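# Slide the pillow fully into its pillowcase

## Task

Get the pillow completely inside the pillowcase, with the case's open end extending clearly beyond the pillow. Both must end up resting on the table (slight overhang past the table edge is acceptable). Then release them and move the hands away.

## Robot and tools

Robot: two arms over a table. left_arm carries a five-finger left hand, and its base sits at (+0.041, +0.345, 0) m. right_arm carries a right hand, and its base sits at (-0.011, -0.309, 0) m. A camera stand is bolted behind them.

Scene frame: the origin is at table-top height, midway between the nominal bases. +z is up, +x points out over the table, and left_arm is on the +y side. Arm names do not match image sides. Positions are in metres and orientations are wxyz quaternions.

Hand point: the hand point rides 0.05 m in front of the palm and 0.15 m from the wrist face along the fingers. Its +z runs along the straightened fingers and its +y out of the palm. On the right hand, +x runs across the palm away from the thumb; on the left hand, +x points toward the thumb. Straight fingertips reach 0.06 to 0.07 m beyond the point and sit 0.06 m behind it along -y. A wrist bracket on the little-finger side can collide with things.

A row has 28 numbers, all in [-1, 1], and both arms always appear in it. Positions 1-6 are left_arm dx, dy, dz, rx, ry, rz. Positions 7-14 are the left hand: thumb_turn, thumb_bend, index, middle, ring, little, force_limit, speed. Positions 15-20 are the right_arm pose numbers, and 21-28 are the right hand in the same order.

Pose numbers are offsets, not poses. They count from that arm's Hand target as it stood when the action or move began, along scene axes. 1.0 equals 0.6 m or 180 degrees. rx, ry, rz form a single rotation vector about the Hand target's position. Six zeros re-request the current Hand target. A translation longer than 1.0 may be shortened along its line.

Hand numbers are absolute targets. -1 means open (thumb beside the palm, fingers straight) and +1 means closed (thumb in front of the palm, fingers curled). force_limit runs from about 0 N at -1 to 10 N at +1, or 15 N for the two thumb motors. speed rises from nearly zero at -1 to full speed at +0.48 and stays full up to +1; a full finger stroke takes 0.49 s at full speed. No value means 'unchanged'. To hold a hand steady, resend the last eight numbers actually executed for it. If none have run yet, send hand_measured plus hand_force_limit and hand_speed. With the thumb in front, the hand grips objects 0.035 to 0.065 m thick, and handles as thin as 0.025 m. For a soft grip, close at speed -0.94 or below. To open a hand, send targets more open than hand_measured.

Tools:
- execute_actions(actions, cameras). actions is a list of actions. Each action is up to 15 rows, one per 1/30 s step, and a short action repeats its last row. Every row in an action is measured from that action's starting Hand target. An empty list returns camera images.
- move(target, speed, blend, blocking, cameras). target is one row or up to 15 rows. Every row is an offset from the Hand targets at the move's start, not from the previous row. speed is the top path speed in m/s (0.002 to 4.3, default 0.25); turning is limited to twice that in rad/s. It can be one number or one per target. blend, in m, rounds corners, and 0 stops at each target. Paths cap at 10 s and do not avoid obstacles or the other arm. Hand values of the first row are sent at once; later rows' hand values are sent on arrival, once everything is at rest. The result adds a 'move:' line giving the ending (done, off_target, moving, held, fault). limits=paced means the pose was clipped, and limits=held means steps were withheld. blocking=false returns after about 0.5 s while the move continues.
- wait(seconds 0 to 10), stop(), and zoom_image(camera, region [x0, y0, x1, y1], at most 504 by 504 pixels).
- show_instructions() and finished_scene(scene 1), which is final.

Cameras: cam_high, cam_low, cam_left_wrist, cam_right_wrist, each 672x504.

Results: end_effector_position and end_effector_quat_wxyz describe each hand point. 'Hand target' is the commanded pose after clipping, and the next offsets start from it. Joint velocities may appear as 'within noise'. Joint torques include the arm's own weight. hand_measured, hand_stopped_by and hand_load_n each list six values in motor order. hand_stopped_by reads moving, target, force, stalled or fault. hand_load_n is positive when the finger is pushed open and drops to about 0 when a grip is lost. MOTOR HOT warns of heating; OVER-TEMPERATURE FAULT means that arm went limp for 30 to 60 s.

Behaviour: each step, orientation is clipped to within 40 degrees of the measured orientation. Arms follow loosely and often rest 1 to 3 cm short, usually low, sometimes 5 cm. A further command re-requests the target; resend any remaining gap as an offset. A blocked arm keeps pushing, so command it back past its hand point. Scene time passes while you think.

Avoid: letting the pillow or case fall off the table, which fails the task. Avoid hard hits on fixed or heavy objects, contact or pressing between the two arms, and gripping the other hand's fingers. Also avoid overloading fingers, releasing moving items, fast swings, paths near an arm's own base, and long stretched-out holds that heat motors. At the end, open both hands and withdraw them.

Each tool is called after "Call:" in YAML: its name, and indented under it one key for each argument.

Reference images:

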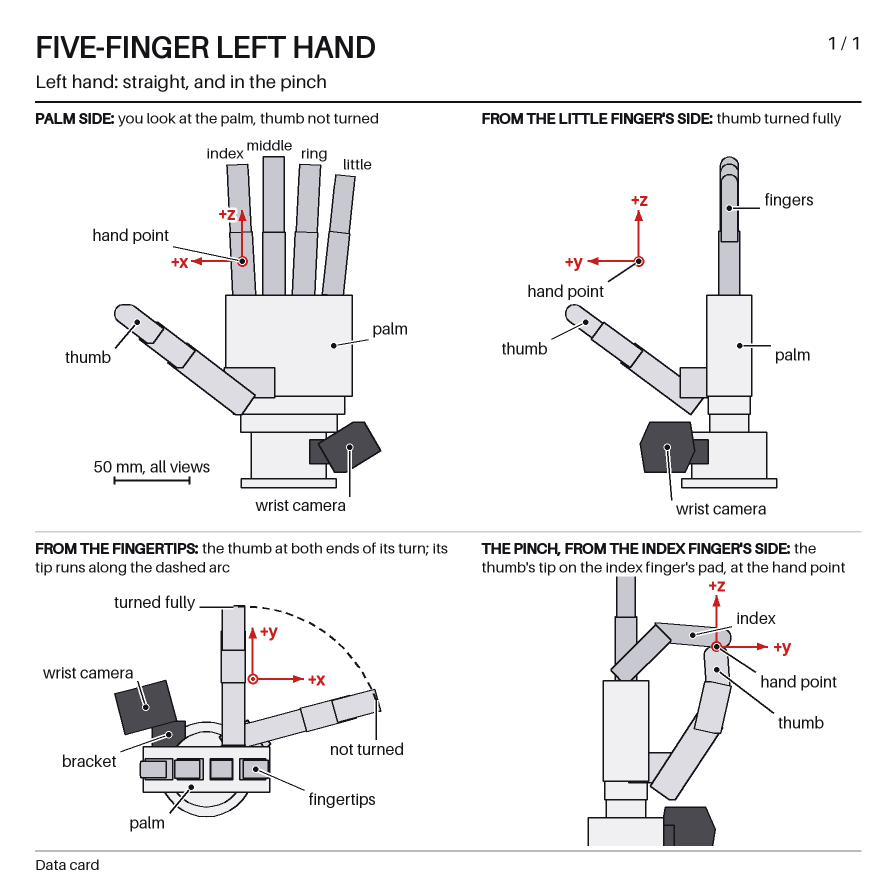

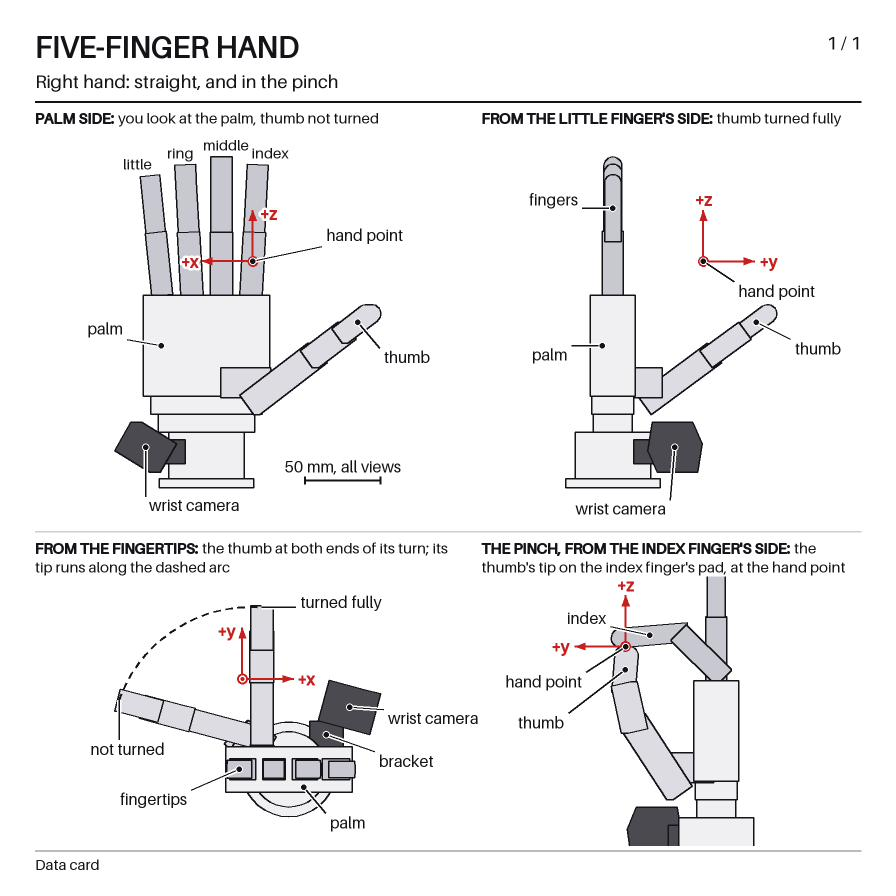

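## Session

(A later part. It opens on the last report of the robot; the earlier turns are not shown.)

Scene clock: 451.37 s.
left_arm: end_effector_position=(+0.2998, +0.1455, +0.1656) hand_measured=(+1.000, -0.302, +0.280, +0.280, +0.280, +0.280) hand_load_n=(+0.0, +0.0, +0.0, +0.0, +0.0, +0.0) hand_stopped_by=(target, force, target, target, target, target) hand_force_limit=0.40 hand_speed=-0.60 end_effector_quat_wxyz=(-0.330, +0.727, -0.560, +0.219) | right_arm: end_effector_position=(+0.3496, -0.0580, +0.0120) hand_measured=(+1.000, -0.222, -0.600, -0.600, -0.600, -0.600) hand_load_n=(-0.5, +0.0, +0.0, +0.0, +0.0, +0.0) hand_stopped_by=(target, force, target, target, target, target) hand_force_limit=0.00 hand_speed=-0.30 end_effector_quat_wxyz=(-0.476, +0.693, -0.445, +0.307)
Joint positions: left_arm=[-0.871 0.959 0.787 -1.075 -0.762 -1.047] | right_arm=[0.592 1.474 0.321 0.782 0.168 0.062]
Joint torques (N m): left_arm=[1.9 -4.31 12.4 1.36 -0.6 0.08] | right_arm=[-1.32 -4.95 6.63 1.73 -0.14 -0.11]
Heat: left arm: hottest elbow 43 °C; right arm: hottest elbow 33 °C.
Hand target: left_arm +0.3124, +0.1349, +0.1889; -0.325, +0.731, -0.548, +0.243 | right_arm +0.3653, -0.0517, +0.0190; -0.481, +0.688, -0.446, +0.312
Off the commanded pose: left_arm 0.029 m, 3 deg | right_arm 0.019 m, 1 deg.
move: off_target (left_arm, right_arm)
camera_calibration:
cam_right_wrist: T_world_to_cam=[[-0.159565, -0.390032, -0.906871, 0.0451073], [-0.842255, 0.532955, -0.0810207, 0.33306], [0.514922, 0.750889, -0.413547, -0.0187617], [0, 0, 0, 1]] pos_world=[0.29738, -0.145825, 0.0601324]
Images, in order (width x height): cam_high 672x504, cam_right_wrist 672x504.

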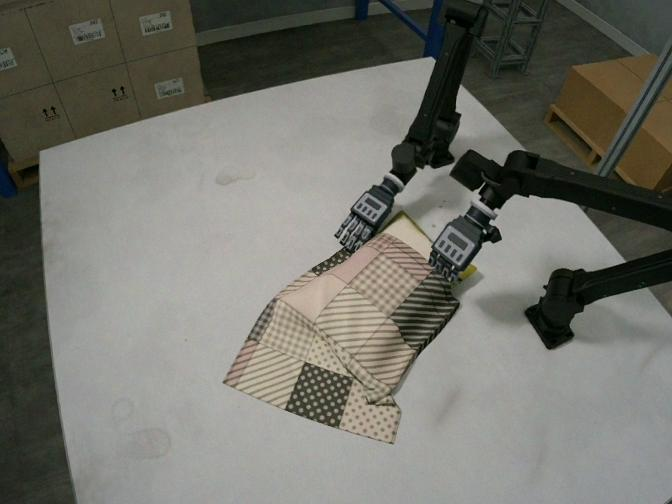

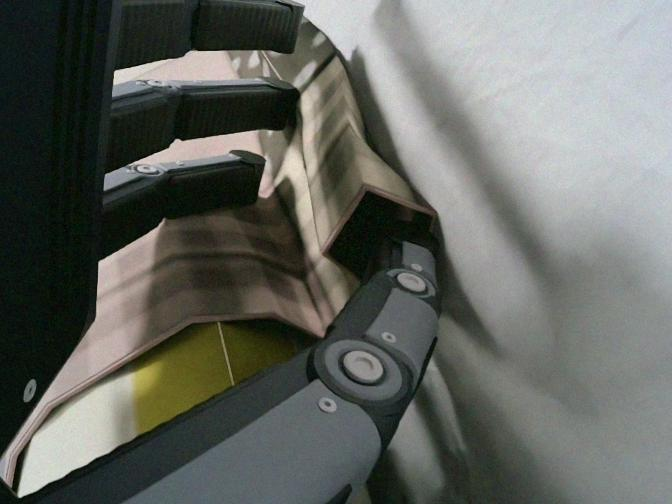

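Call:
move:
  target: [0,0,0,0,0,0, 1, 0.1, 0.28, 0.28, 0.28, 0.28, 0.4, -0.6, 0,0,0.01,0,0,0,1,-0.2,0.5,0.5,-0.6,-0.6,0.0,-0.4]
  cameras: ["cam_high", "cam_right_wrist"]
  speed: 0.06

Scene clock: 455.53 s.
left_arm: end_effector_position=(+0.2998, +0.1455, +0.1656) hand_measured=(+1.000, -0.302, +0.280, +0.280, +0.280, +0.280) hand_load_n=(+0.0, +0.0, +0.0, +0.5, +0.0, +0.0) hand_stopped_by=(target, force, target, target, target, target) hand_force_limit=0.40 hand_speed=-0.60 end_effector_quat_wxyz=(-0.330, +0.727, -0.560, +0.219) | right_arm: end_effector_position=(+0.3568, -0.0532, +0.0185) hand_measured=(+1.000, -0.222, +0.328, +0.266, -0.600, -0.600) hand_load_n=(-4.5, +5.5, +10.0, +12.5, +0.0, +0.0) hand_stopped_by=(target, force, force, force, target, target) hand_force_limit=0.00 hand_speed=-0.40 end_effector_quat_wxyz=(-0.479, +0.691, -0.444, +0.309)
Joint positions: left_arm=[-0.871 0.959 0.787 -1.075 -0.762 -1.047] | right_arm=[0.591 1.469 0.342 0.764 0.168 0.062]
Joint torques (N m): left_arm=[1.96 -4.31 12.36 1.43 -0.6 0.08] | right_arm=[-1.26 -6.65 5.6 1.25 -0.1 -0.11]
Heat: left arm: hottest elbow 44 °C; right arm: hottest elbow 33 °C.
Hand target: left_arm +0.3124, +0.1349, +0.1889; -0.325, +0.731, -0.548, +0.243 | right_arm +0.3654, -0.0517, +0.0252; -0.481, +0.688, -0.446, +0.312
Off the commanded pose: left_arm 0.029 m, 3 deg | right_arm 0.011 m, 1 deg.
move: off_target (left_arm, right_arm)
camera_calibration:
cam_right_wrist: T_world_to_cam=[[-0.152926, -0.385043, -0.91014, 0.0519883], [-0.84161, 0.533469, -0.0842772, 0.336999], [0.517982, 0.753095, -0.405638, -0.0243562], [0, 0, 0, 1]] pos_world=[0.304188, -0.141418, 0.0658382]
Images, in order (width x height): cam_high 672x504, cam_right_wrist 672x504.

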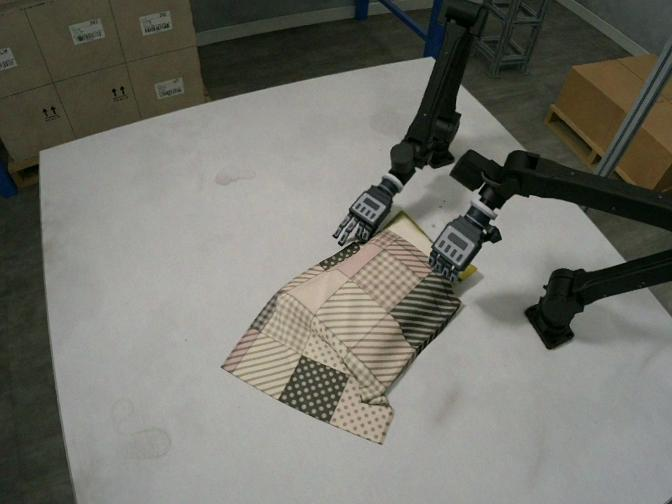

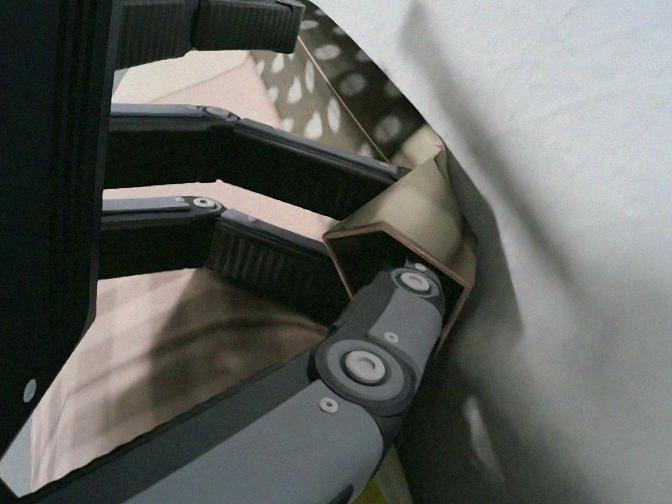

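Call:
move:
  target: [0,0,0.1,0,0,0, 1, -0.2, -0.6, -0.6, -0.6, -0.6, 0.0, -0.3, 0,0,0.07,0,0,0,1,-0.2,0.5,0.5,-0.6,-0.6,0.0,-0.4]
  cameras: ["all"]
  speed: 0.08

Scene clock: 459.03 s.
left_arm: end_effector_position=(+0.3052, +0.1391, +0.2267) hand_measured=(+1.000, -0.200, -0.600, -0.600, -0.600, -0.600) hand_load_n=(+0.0, +0.0, +0.0, +0.0, +0.0, +0.0) hand_stopped_by=(target, target, target, target, target, target) hand_force_limit=0.00 hand_speed=-0.30 end_effector_quat_wxyz=(-0.328, +0.728, -0.556, +0.229) | right_arm: end_effector_position=(+0.3481, -0.0587, +0.0466) hand_measured=(+1.000, -0.222, +0.328, +0.266, -0.600, -0.600) hand_load_n=(-4.5, +6.0, +10.0, +12.5, +0.0, +0.0) hand_stopped_by=(target, force, force, force, target, target) hand_force_limit=0.00 hand_speed=-0.40 end_effector_quat_wxyz=(-0.468, +0.700, -0.447, +0.303)
Joint positions: left_arm=[-0.87 0.95 0.938 -1.21 -0.762 -1.044] | right_arm=[0.591 1.297 0.356 0.547 0.165 0.062]
Joint torques (N m): left_arm=[1.73 -4.25 12.67 0.66 -0.58 0.08] | right_arm=[-1.26 -6.07 8.02 1.46 0.02 -0.11]
Heat: left arm: hottest elbow 45 °C; right arm: hottest elbow 33 °C.
Hand target: left_arm +0.3123, +0.1349, +0.2489; -0.325, +0.731, -0.548, +0.243 | right_arm +0.3654, -0.0517, +0.0671; -0.481, +0.688, -0.446, +0.312
Off the commanded pose: left_arm 0.024 m, 2 deg | right_arm 0.028 m, 2 deg.
move: off_target (left_arm, right_arm)
camera_calibration:
cam_left_wrist: T_world_to_cam=[[0.665165, -0.100885, 0.739849, -0.362442], [-0.318259, -0.934628, 0.158688, 0.186118], [0.675475, -0.341017, -0.65379, 0.106357], [0, 0, 0, 1]] pos_world=[0.228476, 0.173656, 0.308153]
cam_right_wrist: T_world_to_cam=[[-0.176064, -0.401092, -0.898959, 0.0807625], [-0.844796, 0.530335, -0.0711665, 0.335291], [0.505294, 0.746906, -0.432214, 0.00082285], [0, 0, 0, 1]] pos_world=[0.297056, -0.146038, 0.0968193]

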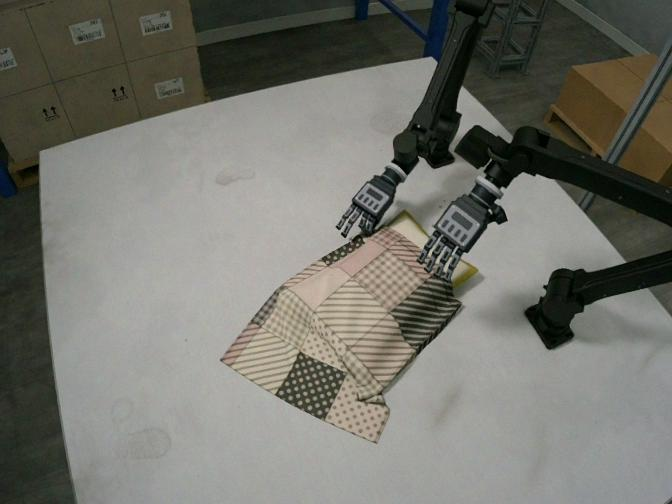

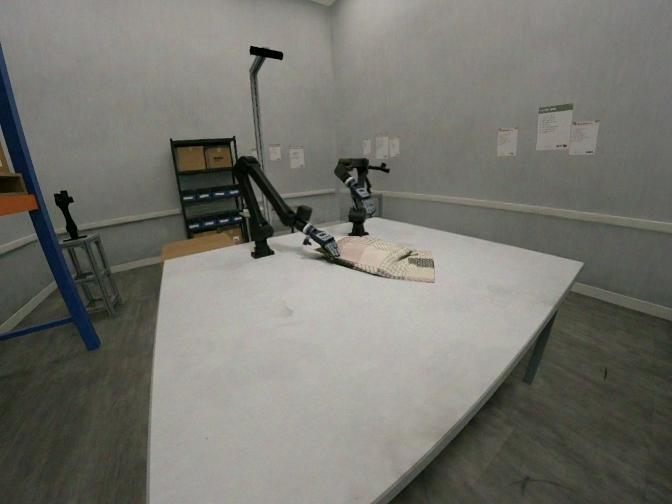

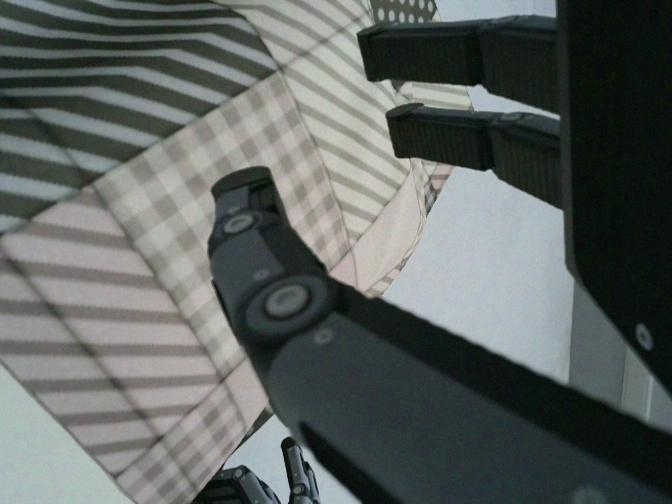

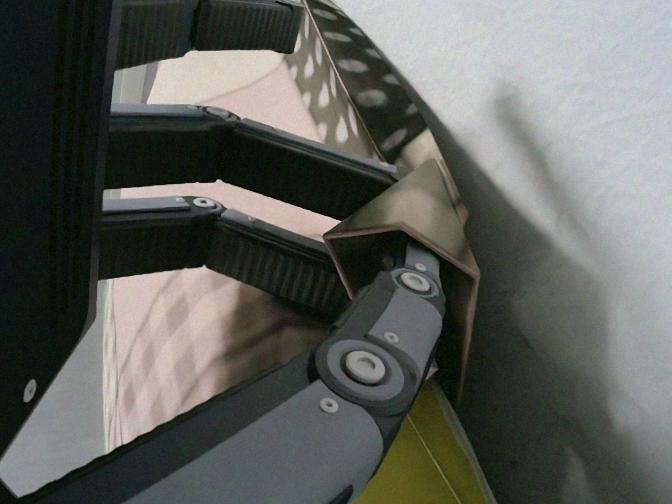

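Call:
zoom_image:
  camera: "cam_high"
  region: [330, 190, 510, 340]

Scaled by 2.800 from the camera's 672x504 image, which has a finer 960x720 frame.

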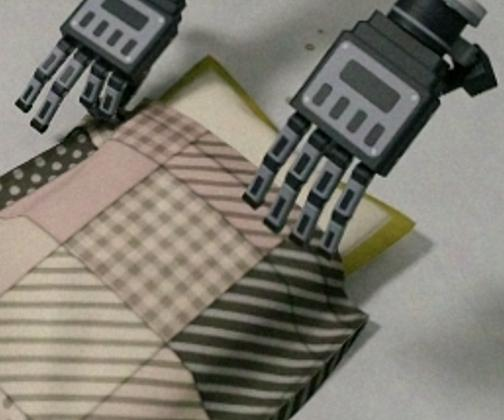

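Call:
move:
  target: [-0.339,-0.057,-0.03,0.3732,0.1292,-0.888, -1, 0, 1,1,1,1, 0.0, -0.2, 0,0,0.0,0,0,0,1,-0.2,0.5,0.5,-0.6,-0.6,0.0,-0.4]
  cameras: ["all"]
  speed: 0.4

Scene clock: 486.03 s.
left_arm: end_effector_position=(+0.1092, +0.1130, +0.2182) hand_measured=(-1.000, +0.000, +0.246, +1.000, +1.000, +1.000) hand_load_n=(+0.0, +0.0, +0.0, +0.0, +0.5, +0.5) hand_stopped_by=(target, target, force, target, target, target) hand_force_limit=0.00 hand_speed=-0.20 end_effector_quat_wxyz=(-0.006, +0.554, +0.833, +0.009) | right_arm: end_effector_position=(+0.3481, -0.0587, +0.0466) hand_measured=(+1.000, -0.222, +0.328, +0.266, -0.600, -0.600) hand_load_n=(-4.5, +6.0, +10.0, +12.5, +0.0, +0.0) hand_stopped_by=(target, force, force, force, target, target) hand_force_limit=0.00 hand_speed=-0.40 end_effector_quat_wxyz=(-0.468, +0.700, -0.447, +0.303)
Joint positions: left_arm=[-1.435 1.096 1.061 -1.558 -0.003 1.261] | right_arm=[0.591 1.297 0.356 0.547 0.165 0.062]
Joint torques (N m): left_arm=[0.79 -4.31 11.99 0.12 0.07 0.09] | right_arm=[-1.26 -6.07 8.03 1.51 0.02 -0.11]
Heat: left arm: hottest elbow 45 °C; right arm: hottest elbow 33 °C.
Hand target: left_arm +0.1089, +0.1006, +0.2310; +0.000, +0.561, +0.828, +0.000 | right_arm +0.3654, -0.0517, +0.0671; -0.481, +0.688, -0.446, +0.312
Off the commanded pose: left_arm 0.018 m, 2 deg | right_arm 0.028 m, 2 deg.
move: off_target (left_arm, right_arm)
camera_calibration:
cam_left_wrist: T_world_to_cam=[[-0.98901, -0.136333, 0.0572089, 0.10521], [-0.081794, 0.826859, 0.55643, -0.210981], [-0.123163, 0.545635, -0.828923, 0.249482], [0, 0, 0, 1]] pos_world=[0.117524, 0.052669, 0.318178]
cam_right_wrist: T_world_to_cam=[[-0.176064, -0.401092, -0.898959, 0.0807625], [-0.844796, 0.530335, -0.0711665, 0.335291], [0.505294, 0.746906, -0.432214, 0.00082285], [0, 0, 0, 1]] pos_world=[0.297056, -0.146038, 0.0968193]

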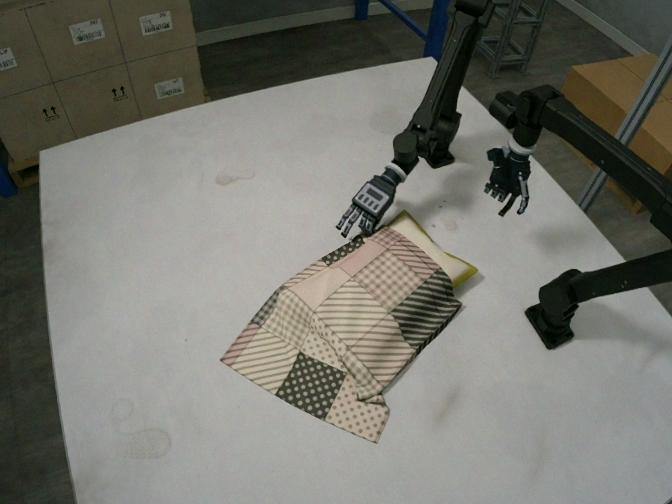

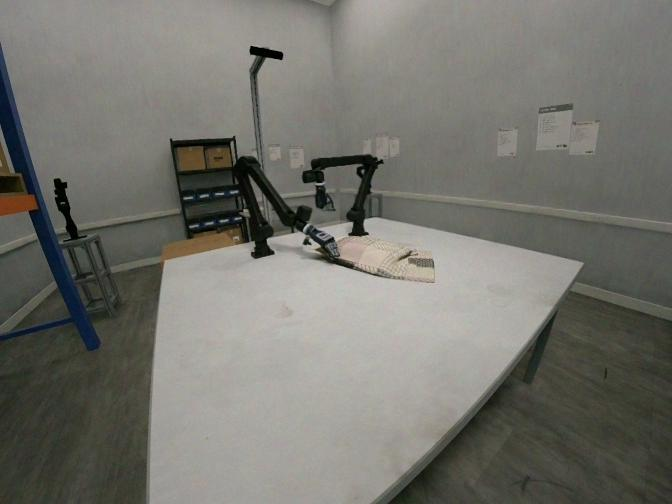

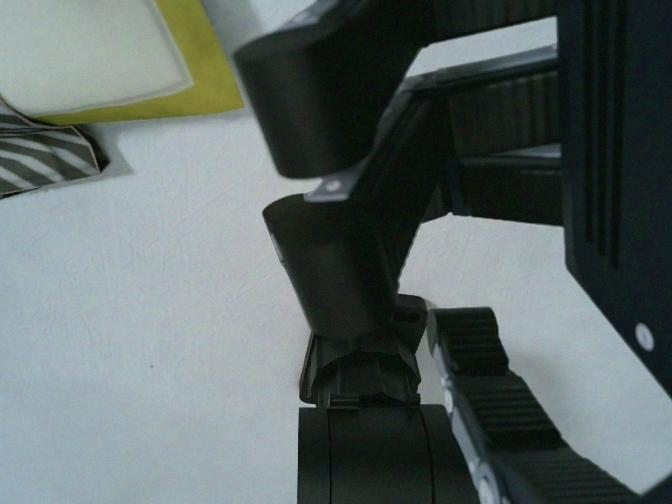

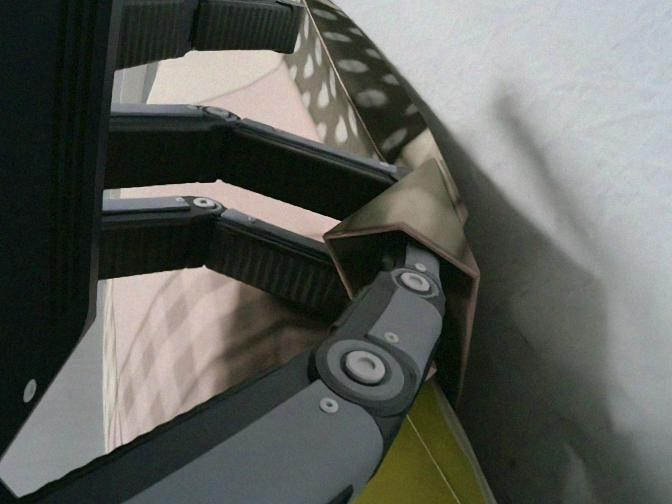

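Call:
move:
  target: [0.01,-0.026,-0.32,0,0,0, -1, 0, 0.98,0.98,0.98,0.98, 0.0, -0.2, 0,0,0.0,0,0,0,1,-0.2,0.5,0.5,-0.6,-0.6,0.0,-0.4]
  cameras: ["cam_high","cam_left_wrist"]
  speed: 0.15

Scene clock: 493.97 s.
left_arm: end_effector_position=(+0.1124, +0.0843, +0.0445) hand_measured=(-1.000, +0.000, +0.980, +0.980, +0.980, +0.980) hand_load_n=(+0.0, +0.0, +0.5, +0.0, +0.0, +0.0) hand_stopped_by=(target, target, target, target, target, target) hand_force_limit=0.00 hand_speed=-0.20 end_effector_quat_wxyz=(+0.004, +0.560, +0.828, -0.003) | right_arm: end_effector_position=(+0.3481, -0.0587, +0.0466) hand_measured=(+1.000, -0.222, +0.328, +0.266, -0.600, -0.600) hand_load_n=(-4.5, +6.0, +10.0, +12.5, -0.5, +0.0) hand_stopped_by=(target, force, force, force, target, target) hand_force_limit=0.00 hand_speed=-0.40 end_effector_quat_wxyz=(-0.468, +0.700, -0.447, +0.303)
Joint positions: left_arm=[-1.435 1.3 0.747 -1.009 -0.002 1.276] | right_arm=[0.591 1.297 0.356 0.547 0.165 0.062]
Joint torques (N m): left_arm=[2.08 -5.54 6.86 0.91 0.1 0.08] | right_arm=[-1.26 -6.07 8.05 1.5 0.02 -0.11]
Heat: left arm: hottest elbow 44 °C; right arm: hottest elbow 34 °C.
Hand target: left_arm +0.1150, +0.0851, +0.0389; +0.000, +0.561, +0.828, +0.000 | right_arm +0.3654, -0.0517, +0.0671; -0.481, +0.688, -0.446, +0.312
Off the commanded pose: left_arm 0.006 m, 0 deg | right_arm 0.028 m, 2 deg.
move: off_target (right_arm)
camera_calibration:
cam_left_wrist: T_world_to_cam=[[-0.991138, -0.119073, 0.0588863, 0.113098], [-0.0699295, 0.844591, 0.530825, -0.0919868], [-0.112942, 0.522003, -0.845433, 0.123131], [0, 0, 0, 1]] pos_world=[0.119569, 0.0268835, 0.146268]
Images, in order (width x height): cam_high 672x504, cam_left_wrist 672x504.

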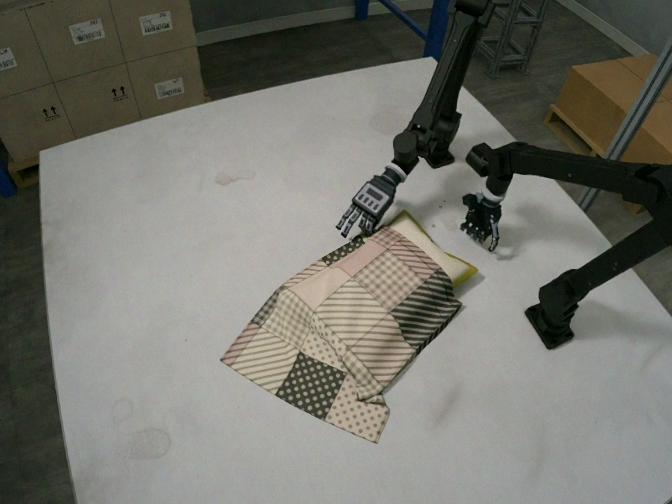

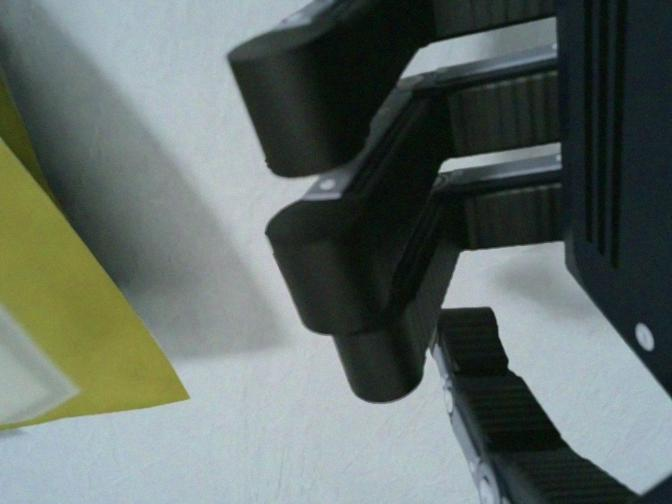

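Call:
move:
  target:
    - [0.0,0,-0.025,0,0,0, -1, 0, 0.98,0.98,0.98,0.98, 0.0, -0.2, 0,0,0.0,0,0,0,1,-0.2,0.5,0.5,-0.6,-0.6,0.0,-0.4]
    - [0.124,0.045,-0.025,0,0,0, -1, 0, 0.98,0.98,0.98,0.98, 0.0, -0.2, 0,0,0.0,0,0,0,1,-0.2,0.5,0.5,-0.6,-0.6,0.0,-0.4]
  cameras: ["all"]
  speed: 0.08

Scene clock: 499.60 s.
left_arm: end_effector_position=(+0.1844, +0.1114, +0.0238) hand_measured=(-1.000, +0.000, +0.980, +0.980, +0.980, +0.980) hand_load_n=(+0.0, +0.0, +0.0, +0.0, +0.0, +0.0) hand_stopped_by=(target, target, target, target, target, target) hand_force_limit=0.00 hand_speed=-0.20 end_effector_quat_wxyz=(-0.005, +0.558, +0.830, +0.002) | right_arm: end_effector_position=(+0.3481, -0.0587, +0.0466) hand_measured=(+1.000, -0.222, +0.328, +0.266, -0.600, -0.600) hand_load_n=(-4.5, +6.0, +10.5, +12.0, +0.0, +0.0) hand_stopped_by=(target, force, force, force, target, target) hand_force_limit=0.00 hand_speed=-0.40 end_effector_quat_wxyz=(-0.468, +0.700, -0.447, +0.303)
Joint positions: left_arm=[-1.183 1.322 0.701 -0.96 0.003 1.522] | right_arm=[0.591 1.297 0.356 0.547 0.165 0.062]
Joint velocities: left_arm=[0.005 -0.015 -0.046 -0.007 0.051 -0.007] | right_arm=[within noise]
Joint torques (N m): left_arm=[2.14 -7.3 6.5 0.76 -0.13 0.16] | right_arm=[-1.26 -6.12 8.05 1.51 0.02 -0.11]
Heat: left arm: hottest elbow 44 °C; right arm: hottest elbow 34 °C.
Hand target: left_arm +0.1894, +0.1121, +0.0239; +0.000, +0.561, +0.828, +0.000 | right_arm +0.3654, -0.0517, +0.0671; -0.481, +0.688, -0.446, +0.312
Off the commanded pose: left_arm 0.005 m, 1 deg | right_arm 0.028 m, 2 deg.
move: off_target (right_arm)
camera_calibration:
cam_left_wrist: T_world_to_cam=[[-0.989741, -0.126612, 0.0661919, 0.189319], [-0.0701867, 0.834431, 0.546625, -0.0980861], [-0.124442, 0.536372, -0.834757, 0.0999365], [0, 0, 0, 1]] pos_world=[0.192929, 0.052213, 0.124508]
cam_right_wrist: T_world_to_cam=[[-0.176064, -0.401092, -0.898959, 0.0807625], [-0.844796, 0.530335, -0.0711665, 0.335291], [0.505294, 0.746906, -0.432214, 0.00082285], [0, 0, 0, 1]] pos_world=[0.297056, -0.146038, 0.0968193]

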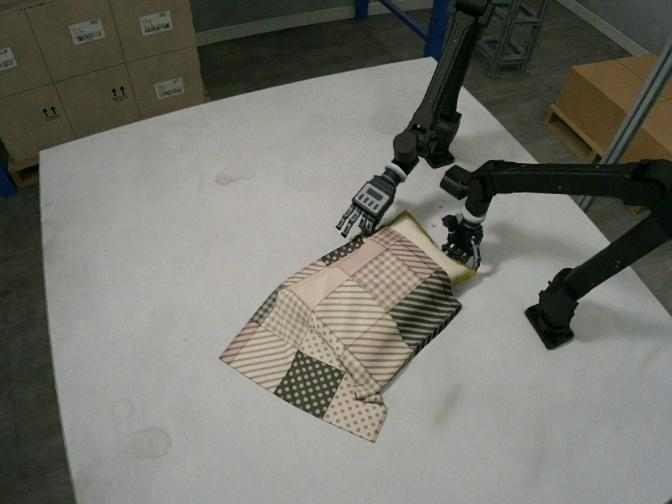

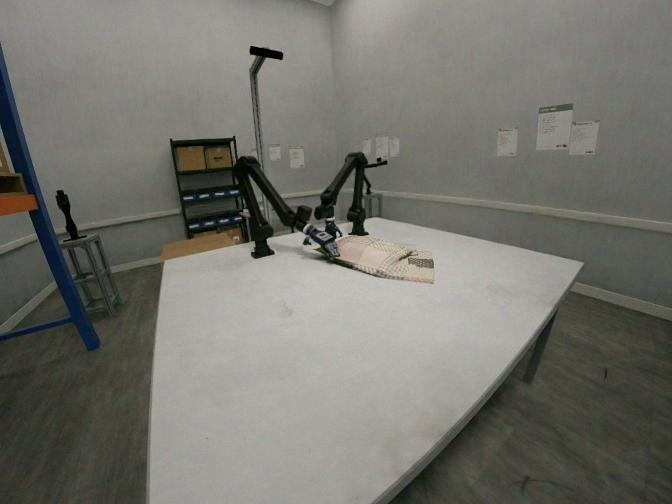

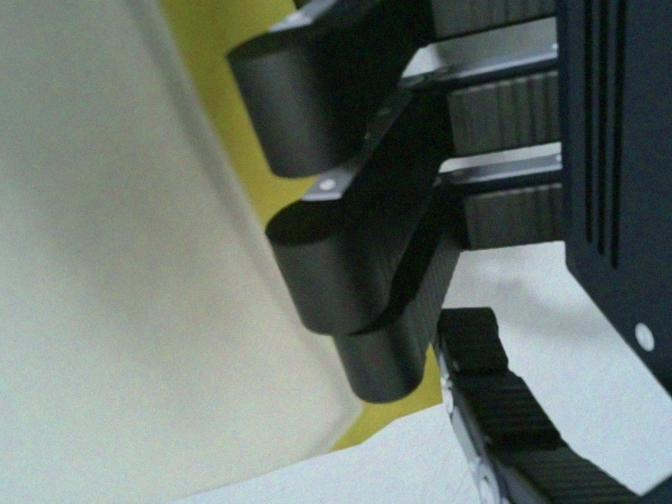

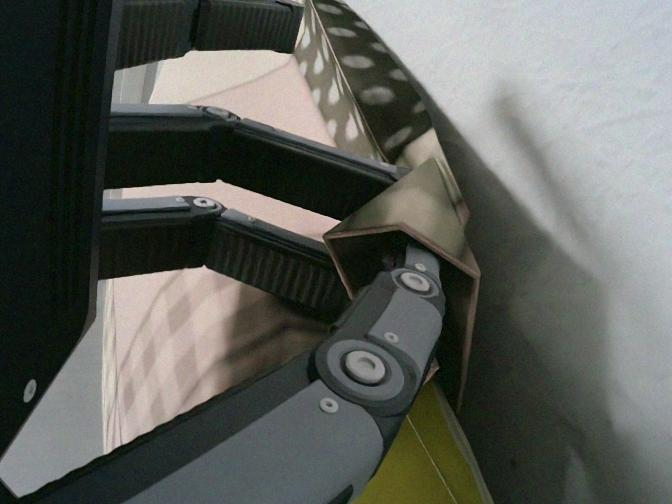

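Call:
move:
  target: [0.078,0.028,0,0,0,0, -1, 0, 0.98,0.98,0.98,0.98, 0.0, -0.2, 0,0,0.0,0,0,0,1,-0.2,0.5,0.5,-0.6,-0.6,0.0,-0.4]
  cameras: ["cam_high","cam_left_wrist"]
  speed: 0.08

Scene clock: 502.83 s.
left_arm: end_effector_position=(+0.2292, +0.1311, +0.0237) hand_measured=(-1.000, +0.000, +0.980, +0.980, +0.980, +0.980) hand_load_n=(+0.0, -0.5, +0.0, +0.0, +0.0, -0.5) hand_stopped_by=(target, target, target, target, target, target) hand_force_limit=0.00 hand_speed=-0.20 end_effector_quat_wxyz=(-0.006, +0.559, +0.829, +0.001) | right_arm: end_effector_position=(+0.3478, -0.0589, +0.0461) hand_measured=(+1.000, -0.222, +0.328, +0.266, -0.600, -0.600) hand_load_n=(-4.5, +6.0, +10.0, +12.5, +0.0, -0.5) hand_stopped_by=(target, force, force, force, target, target) hand_force_limit=0.00 hand_speed=-0.40 end_effector_quat_wxyz=(-0.467, +0.700, -0.447, +0.303)
Joint positions: left_arm=[-1.021 1.322 0.701 -0.96 0.003 1.687] | right_arm=[0.591 1.297 0.356 0.545 0.165 0.062]
Joint torques (N m): left_arm=[2.26 -6.65 7.32 0.88 -0.16 0.15] | right_arm=[-1.26 -6.07 8.03 1.61 0.02 -0.11]
Heat: left arm: hottest elbow 43 °C; right arm: hottest elbow 34 °C.
Hand target: left_arm +0.2362, +0.1289, +0.0239; +0.000, +0.561, +0.828, +0.000 | right_arm +0.3654, -0.0517, +0.0671; -0.481, +0.688, -0.446, +0.312
Off the commanded pose: left_arm 0.007 m, 1 deg | right_arm 0.028 m, 2 deg.
move: off_target (right_arm)
camera_calibration:
cam_left_wrist: T_world_to_cam=[[-0.989966, -0.123839, 0.0680562, 0.235794], [-0.066997, 0.835388, 0.545563, -0.112108], [-0.124415, 0.535529, -0.835302, 0.0949302], [0, 0, 0, 1]] pos_world=[0.237728, 0.0720164, 0.12441]
Images, in order (width x height): cam_high 672x504, cam_left_wrist 672x504.

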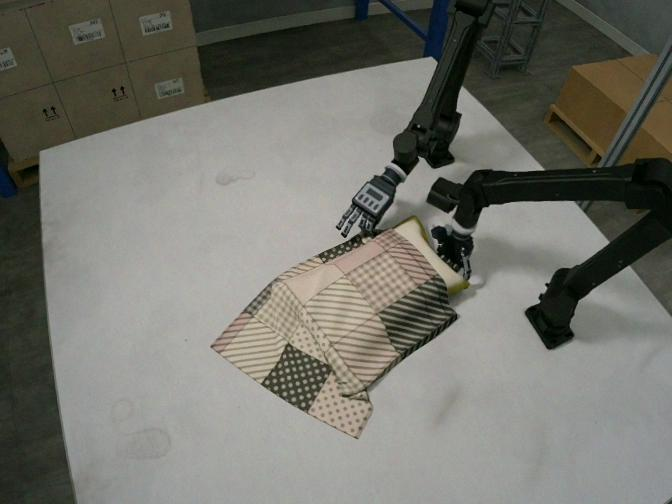

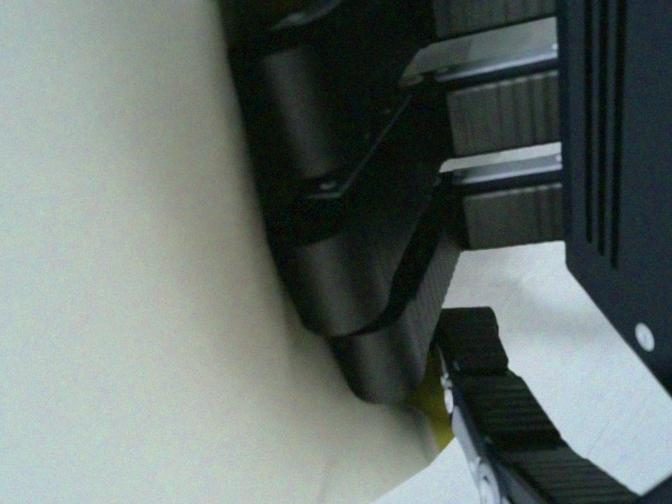

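Call:
move:
  target: [0.08,0.02,0,0,0,-0.03, -1, 0, 0.98,0.98,0.98,0.98, 0.0, -0.2, 0,0,0.0,0,0,0,1,-0.2,0.5,0.5,-0.6,-0.6,0.0,-0.4]
  cameras: ["cam_high","cam_left_wrist","cam_right_wrist"]
  speed: 0.08

Scene clock: 507.07 s.
left_arm: end_effector_position=(+0.2696, +0.1514, +0.0198) hand_measured=(-1.000, +0.000, +0.980, +0.980, +0.980, +0.980) hand_load_n=(+0.5, +0.0, -0.5, +0.0, +0.0, -0.5) hand_stopped_by=(target, target, target, target, target, target) hand_force_limit=0.00 hand_speed=-0.20 end_effector_quat_wxyz=(-0.012, +0.597, +0.802, +0.002) | right_arm: end_effector_position=(+0.3478, -0.0589, +0.0461) hand_measured=(+1.000, -0.222, +0.328, +0.266, -0.600, -0.600) hand_load_n=(-4.5, +6.0, +10.0, +12.0, -0.5, +0.0) hand_stopped_by=(target, force, force, force, target, target) hand_force_limit=0.00 hand_speed=-0.40 end_effector_quat_wxyz=(-0.467, +0.700, -0.447, +0.303)
Joint positions: left_arm=[-0.877 1.336 0.701 -0.96 0.004 1.925] | right_arm=[0.591 1.297 0.356 0.545 0.165 0.062]
Joint torques (N m): left_arm=[2.2 -5.6 9.21 0.88 -0.17 0.15] | right_arm=[-1.26 -6.12 8.02 1.59 0.01 -0.11]
Heat: left arm: hottest elbow 42 °C; right arm: hottest elbow 34 °C.
Hand target: left_arm +0.2842, +0.1409, +0.0239; +0.000, +0.599, +0.801, +0.000 | right_arm +0.3654, -0.0517, +0.0671; -0.481, +0.688, -0.446, +0.312
Off the commanded pose: left_arm 0.018 m, 1 deg | right_arm 0.028 m, 2 deg.
move: off_target (left_arm, right_arm)
camera_calibration:
cam_left_wrist: T_world_to_cam=[[-0.996463, -0.0316231, 0.0778499, 0.266164], [0.0167116, 0.83339, 0.552433, -0.146613], [-0.082349, 0.55178, -0.829914, 0.0719413], [0, 0, 0, 1]] pos_world=[0.273597, 0.0909073, 0.119978]
cam_right_wrist: T_world_to_cam=[[-0.17776, -0.402271, -0.898097, 0.0806233], [-0.844949, 0.530213, -0.0702496, 0.335145], [0.504442, 0.746359, -0.43415, 0.00130508], [0, 0, 0, 1]] pos_world=[0.296854, -0.14624, 0.0965179]
Images, in order (width x height): cam_high 672x504, cam_left_wrist 672x504, cam_right_wrist 672x504.

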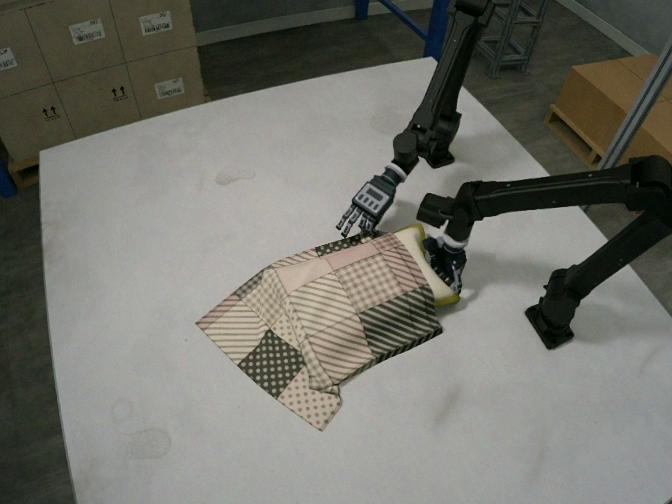

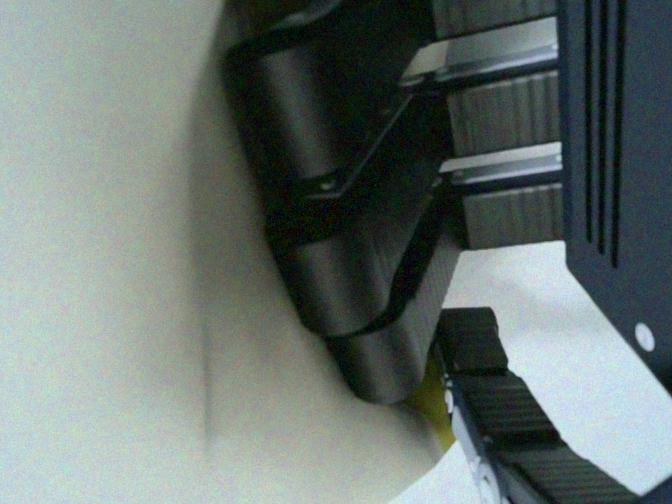

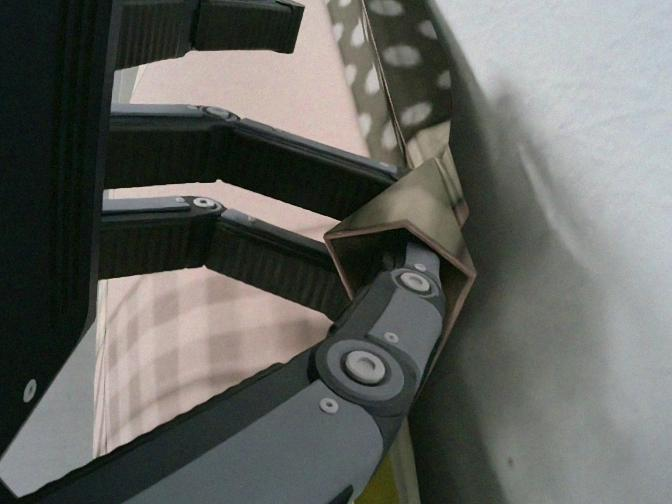

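Call:
move:
  target:
    - [-0.06,-0.02,0,0,0,0, -1, 0, 0.98,0.98,0.98,0.98, 0.0, -0.2, 0,0,0.0,0,0,0,1,-0.2,0.5,0.5,-0.6,-0.6,0.0,-0.4]
    - [-0.08,-0.02,0.3,0,0,0, -1, -0.9, -0.6,-0.6,-0.6,-0.6, 0.0, 0, 0,0,0.0,0,0,0,1,-0.2,0.5,0.5,-0.6,-0.6,0.0,-0.4]
  speed: [0.1,0.3]
  blend: [0.02,0]

Call:
move:
  target: [0.0,0.1,-0.06,-0.4723,-0.111,0.839, 1, -0.2, -0.6,-0.6,-0.6,-0.6, 0.0, -0.2, 0,0,0.0,0,0,0,1,-0.2,0.5,0.5,-0.6,-0.6,0.0,-0.4]
  speed: 0.4
  cameras: ["cam_high","cam_left_wrist","cam_right_wrist"]

Scene clock: 531.77 s.
left_arm: end_effector_position=(+0.2327, +0.1403, +0.1891) hand_measured=(-1.000, -0.900, -0.600, -0.600, -0.600, -0.600) hand_load_n=(+0.0, +0.0, +0.0, +0.0, +0.0, +0.0) hand_stopped_by=(target, target, target, target, target, target) hand_force_limit=0.00 hand_speed=0.00 end_effector_quat_wxyz=(-0.013, +0.599, +0.800, +0.005) | right_arm: end_effector_position=(+0.3478, -0.0589, +0.0461) hand_measured=(+1.000, -0.222, +0.328, +0.266, -0.600, -0.600) hand_load_n=(-4.5, +6.0, +10.0, +12.5, +0.0, +0.0) hand_stopped_by=(target, force, force, force, target, target) hand_force_limit=0.00 hand_speed=-0.40 end_effector_quat_wxyz=(-0.467, +0.700, -0.447, +0.303)
Joint positions: left_arm=[-1.004 1.118 1.003 -1.483 0.001 1.804] | right_arm=[0.591 1.297 0.356 0.545 0.165 0.062]
Joint torques (N m): left_arm=[0.85 -5.19 11.81 0.13 -0.02 -0.09] | right_arm=[-1.26 -6.07 8.03 1.62 0.02 -0.11]
Heat: left arm: hottest elbow 41 °C; right arm: hottest elbow 34 °C.
Hand target: left_arm +0.2362, +0.1289, +0.2039; +0.000, +0.599, +0.801, +0.000 | right_arm +0.3654, -0.0517, +0.0671; -0.481, +0.688, -0.446, +0.312
Off the commanded pose: left_arm 0.019 m, 2 deg | right_arm 0.028 m, 2 deg.
move: off_target (left_arm, right_arm); blend cut to 0.0188 m at target 1; target 2's new numbers were sent with left_arm's hand 0.019 m and 2 deg from that target

Scene clock: 537.07 s.
left_arm: end_effector_position=(+0.2352, +0.1973, +0.1544) hand_measured=(+1.000, -0.200, -0.600, -0.600, -0.600, -0.600) hand_load_n=(+0.0, +0.0, +0.0, +0.0, +0.0, +0.0) hand_stopped_by=(target, target, target, target, target, target) hand_force_limit=0.00 hand_speed=-0.20 end_effector_quat_wxyz=(-0.389, +0.661, -0.561, +0.311) | right_arm: end_effector_position=(+0.3478, -0.0589, +0.0461) hand_measured=(+1.000, -0.222, +0.328, +0.266, -0.600, -0.600) hand_load_n=(-4.0, +6.0, +10.0, +12.0, +0.0, +0.0) hand_stopped_by=(target, force, force, force, target, target) hand_force_limit=0.00 hand_speed=-0.40 end_effector_quat_wxyz=(-0.467, +0.700, -0.447, +0.303)
Joint positions: left_arm=[-1.163 0.625 0.543 -1.211 -1.019 -1.219] | right_arm=[0.591 1.297 0.356 0.545 0.165 0.062]
Joint torques (N m): left_arm=[0.5 0.62 11.47 0.54 -0.78 -0.09] | right_arm=[-1.26 -6.12 8.02 1.61 0.02 -0.11]
Heat: left arm: hottest elbow 41 °C; right arm: hottest elbow 34 °C.
Hand target: left_arm +0.2362, +0.1889, +0.1679; -0.383, +0.663, -0.557, +0.321 | right_arm +0.3654, -0.0517, +0.0671; -0.481, +0.688, -0.446, +0.312
Off the commanded pose: left_arm 0.016 m, 1 deg | right_arm 0.028 m, 2 deg.
move: off_target (left_arm, right_arm)
camera_calibration:
cam_left_wrist: T_world_to_cam=[[0.475854, -0.197338, 0.8571, -0.211011], [-0.438391, -0.898038, 0.0366265, 0.269642], [0.762481, -0.393174, -0.513846, 0.0944559], [0, 0, 0, 1]] pos_world=[0.146599, 0.237646, 0.219518]
cam_right_wrist: T_world_to_cam=[[-0.17776, -0.402271, -0.898097, 0.0806233], [-0.844949, 0.530213, -0.0702496, 0.335145], [0.504442, 0.746359, -0.43415, 0.00130508], [0, 0, 0, 1]] pos_world=[0.296854, -0.14624, 0.0965179]
Images, in order (width x height): cam_high 672x504, cam_left_wrist 672x504, cam_right_wrist 672x504.

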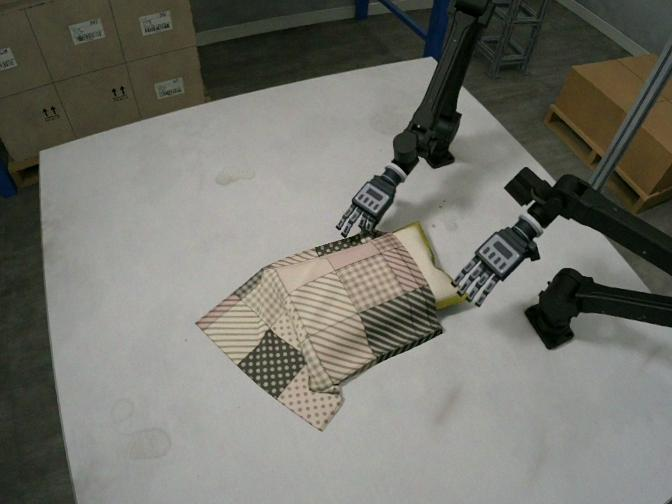

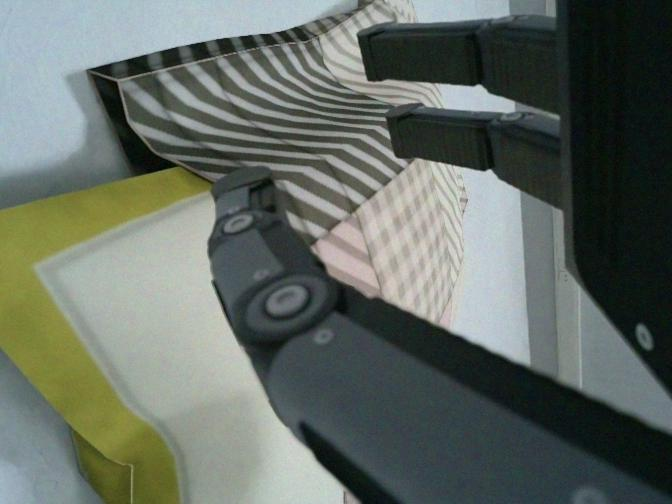

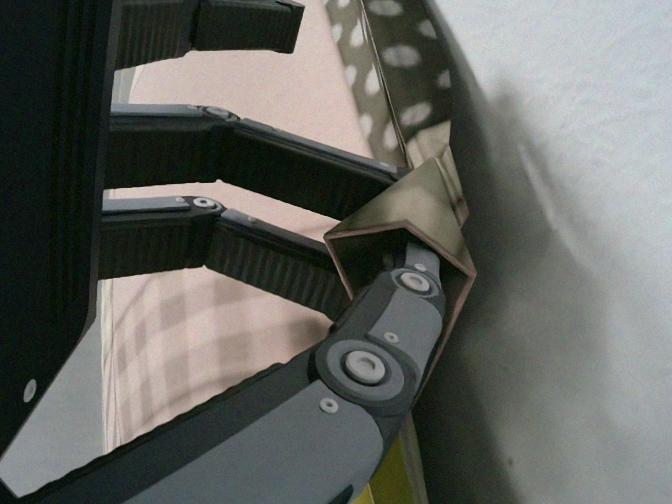

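Call:
move:
  target: [0.108,0.0135,-0.18,0,0,-0.039, 1, -0.2, -1,-1,-1,-1, 0.0, -0.2, 0,0,0.0,0,0,0,1,-0.2,0.5,0.5,-0.6,-0.6,0.0,-0.4]
  speed: 0.2
  cameras: ["cam_high","cam_left_wrist"]

Scene clock: 547.33 s.
left_arm: end_effector_position=(+0.2999, +0.1940, +0.0636) hand_measured=(+1.000, -0.200, -1.000, -1.000, -1.000, -1.000) hand_load_n=(+0.5, +0.0, +0.0, +0.0, +0.0, +0.0) hand_stopped_by=(target, target, target, target, target, target) hand_force_limit=0.00 hand_speed=-0.20 end_effector_quat_wxyz=(-0.360, +0.629, -0.596, +0.347) | right_arm: end_effector_position=(+0.3478, -0.0589, +0.0461) hand_measured=(+1.000, -0.222, +0.328, +0.266, -0.600, -0.600) hand_load_n=(-4.0, +6.0, +10.0, +12.5, +0.0, +0.0) hand_stopped_by=(target, force, force, force, target, target) hand_force_limit=0.00 hand_speed=-0.40 end_effector_quat_wxyz=(-0.467, +0.700, -0.447, +0.303)
Joint positions: left_arm=[-0.763 0.689 0.251 -0.285 -0.714 -0.531] | right_arm=[0.591 1.297 0.356 0.545 0.165 0.062]
Joint torques (N m): left_arm=[1.85 -0.09 8.16 2.14 -0.27 0.09] | right_arm=[-1.26 -6.07 8.02 1.61 0.02 -0.11]
Heat: left arm: hottest elbow 42 °C; right arm: hottest elbow 34 °C.
Hand target: left_arm +0.3009, +0.1969, +0.0599; -0.363, +0.628, -0.596, +0.344 | right_arm +0.3654, -0.0517, +0.0671; -0.481, +0.688, -0.446, +0.312
Off the commanded pose: left_arm 0.005 m, 0 deg | right_arm 0.028 m, 2 deg.
move: off_target (right_arm)
camera_calibration:
cam_left_wrist: T_world_to_cam=[[0.441683, -0.230302, 0.867108, -0.148589], [-0.549816, -0.833216, 0.0587618, 0.317826], [0.708956, -0.502705, -0.494641, 0.0332469], [0, 0, 0, 1]] pos_world=[0.216804, 0.247311, 0.126612]
Images, in order (width x height): cam_high 672x504, cam_left_wrist 672x504.

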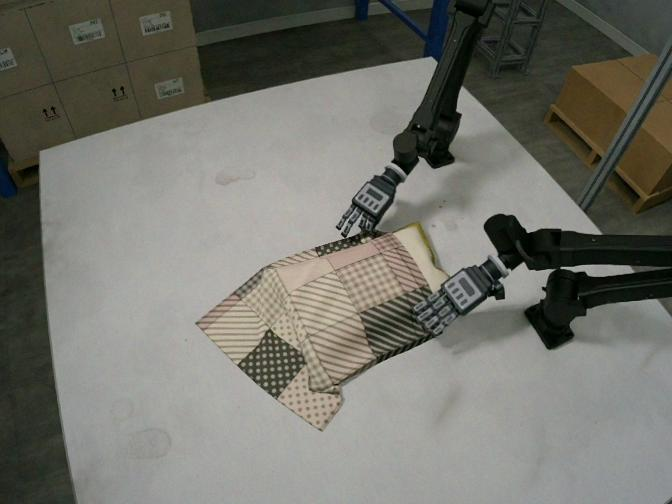

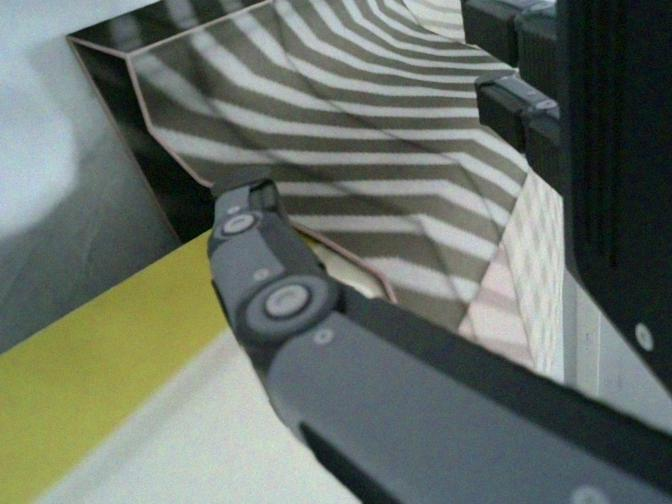

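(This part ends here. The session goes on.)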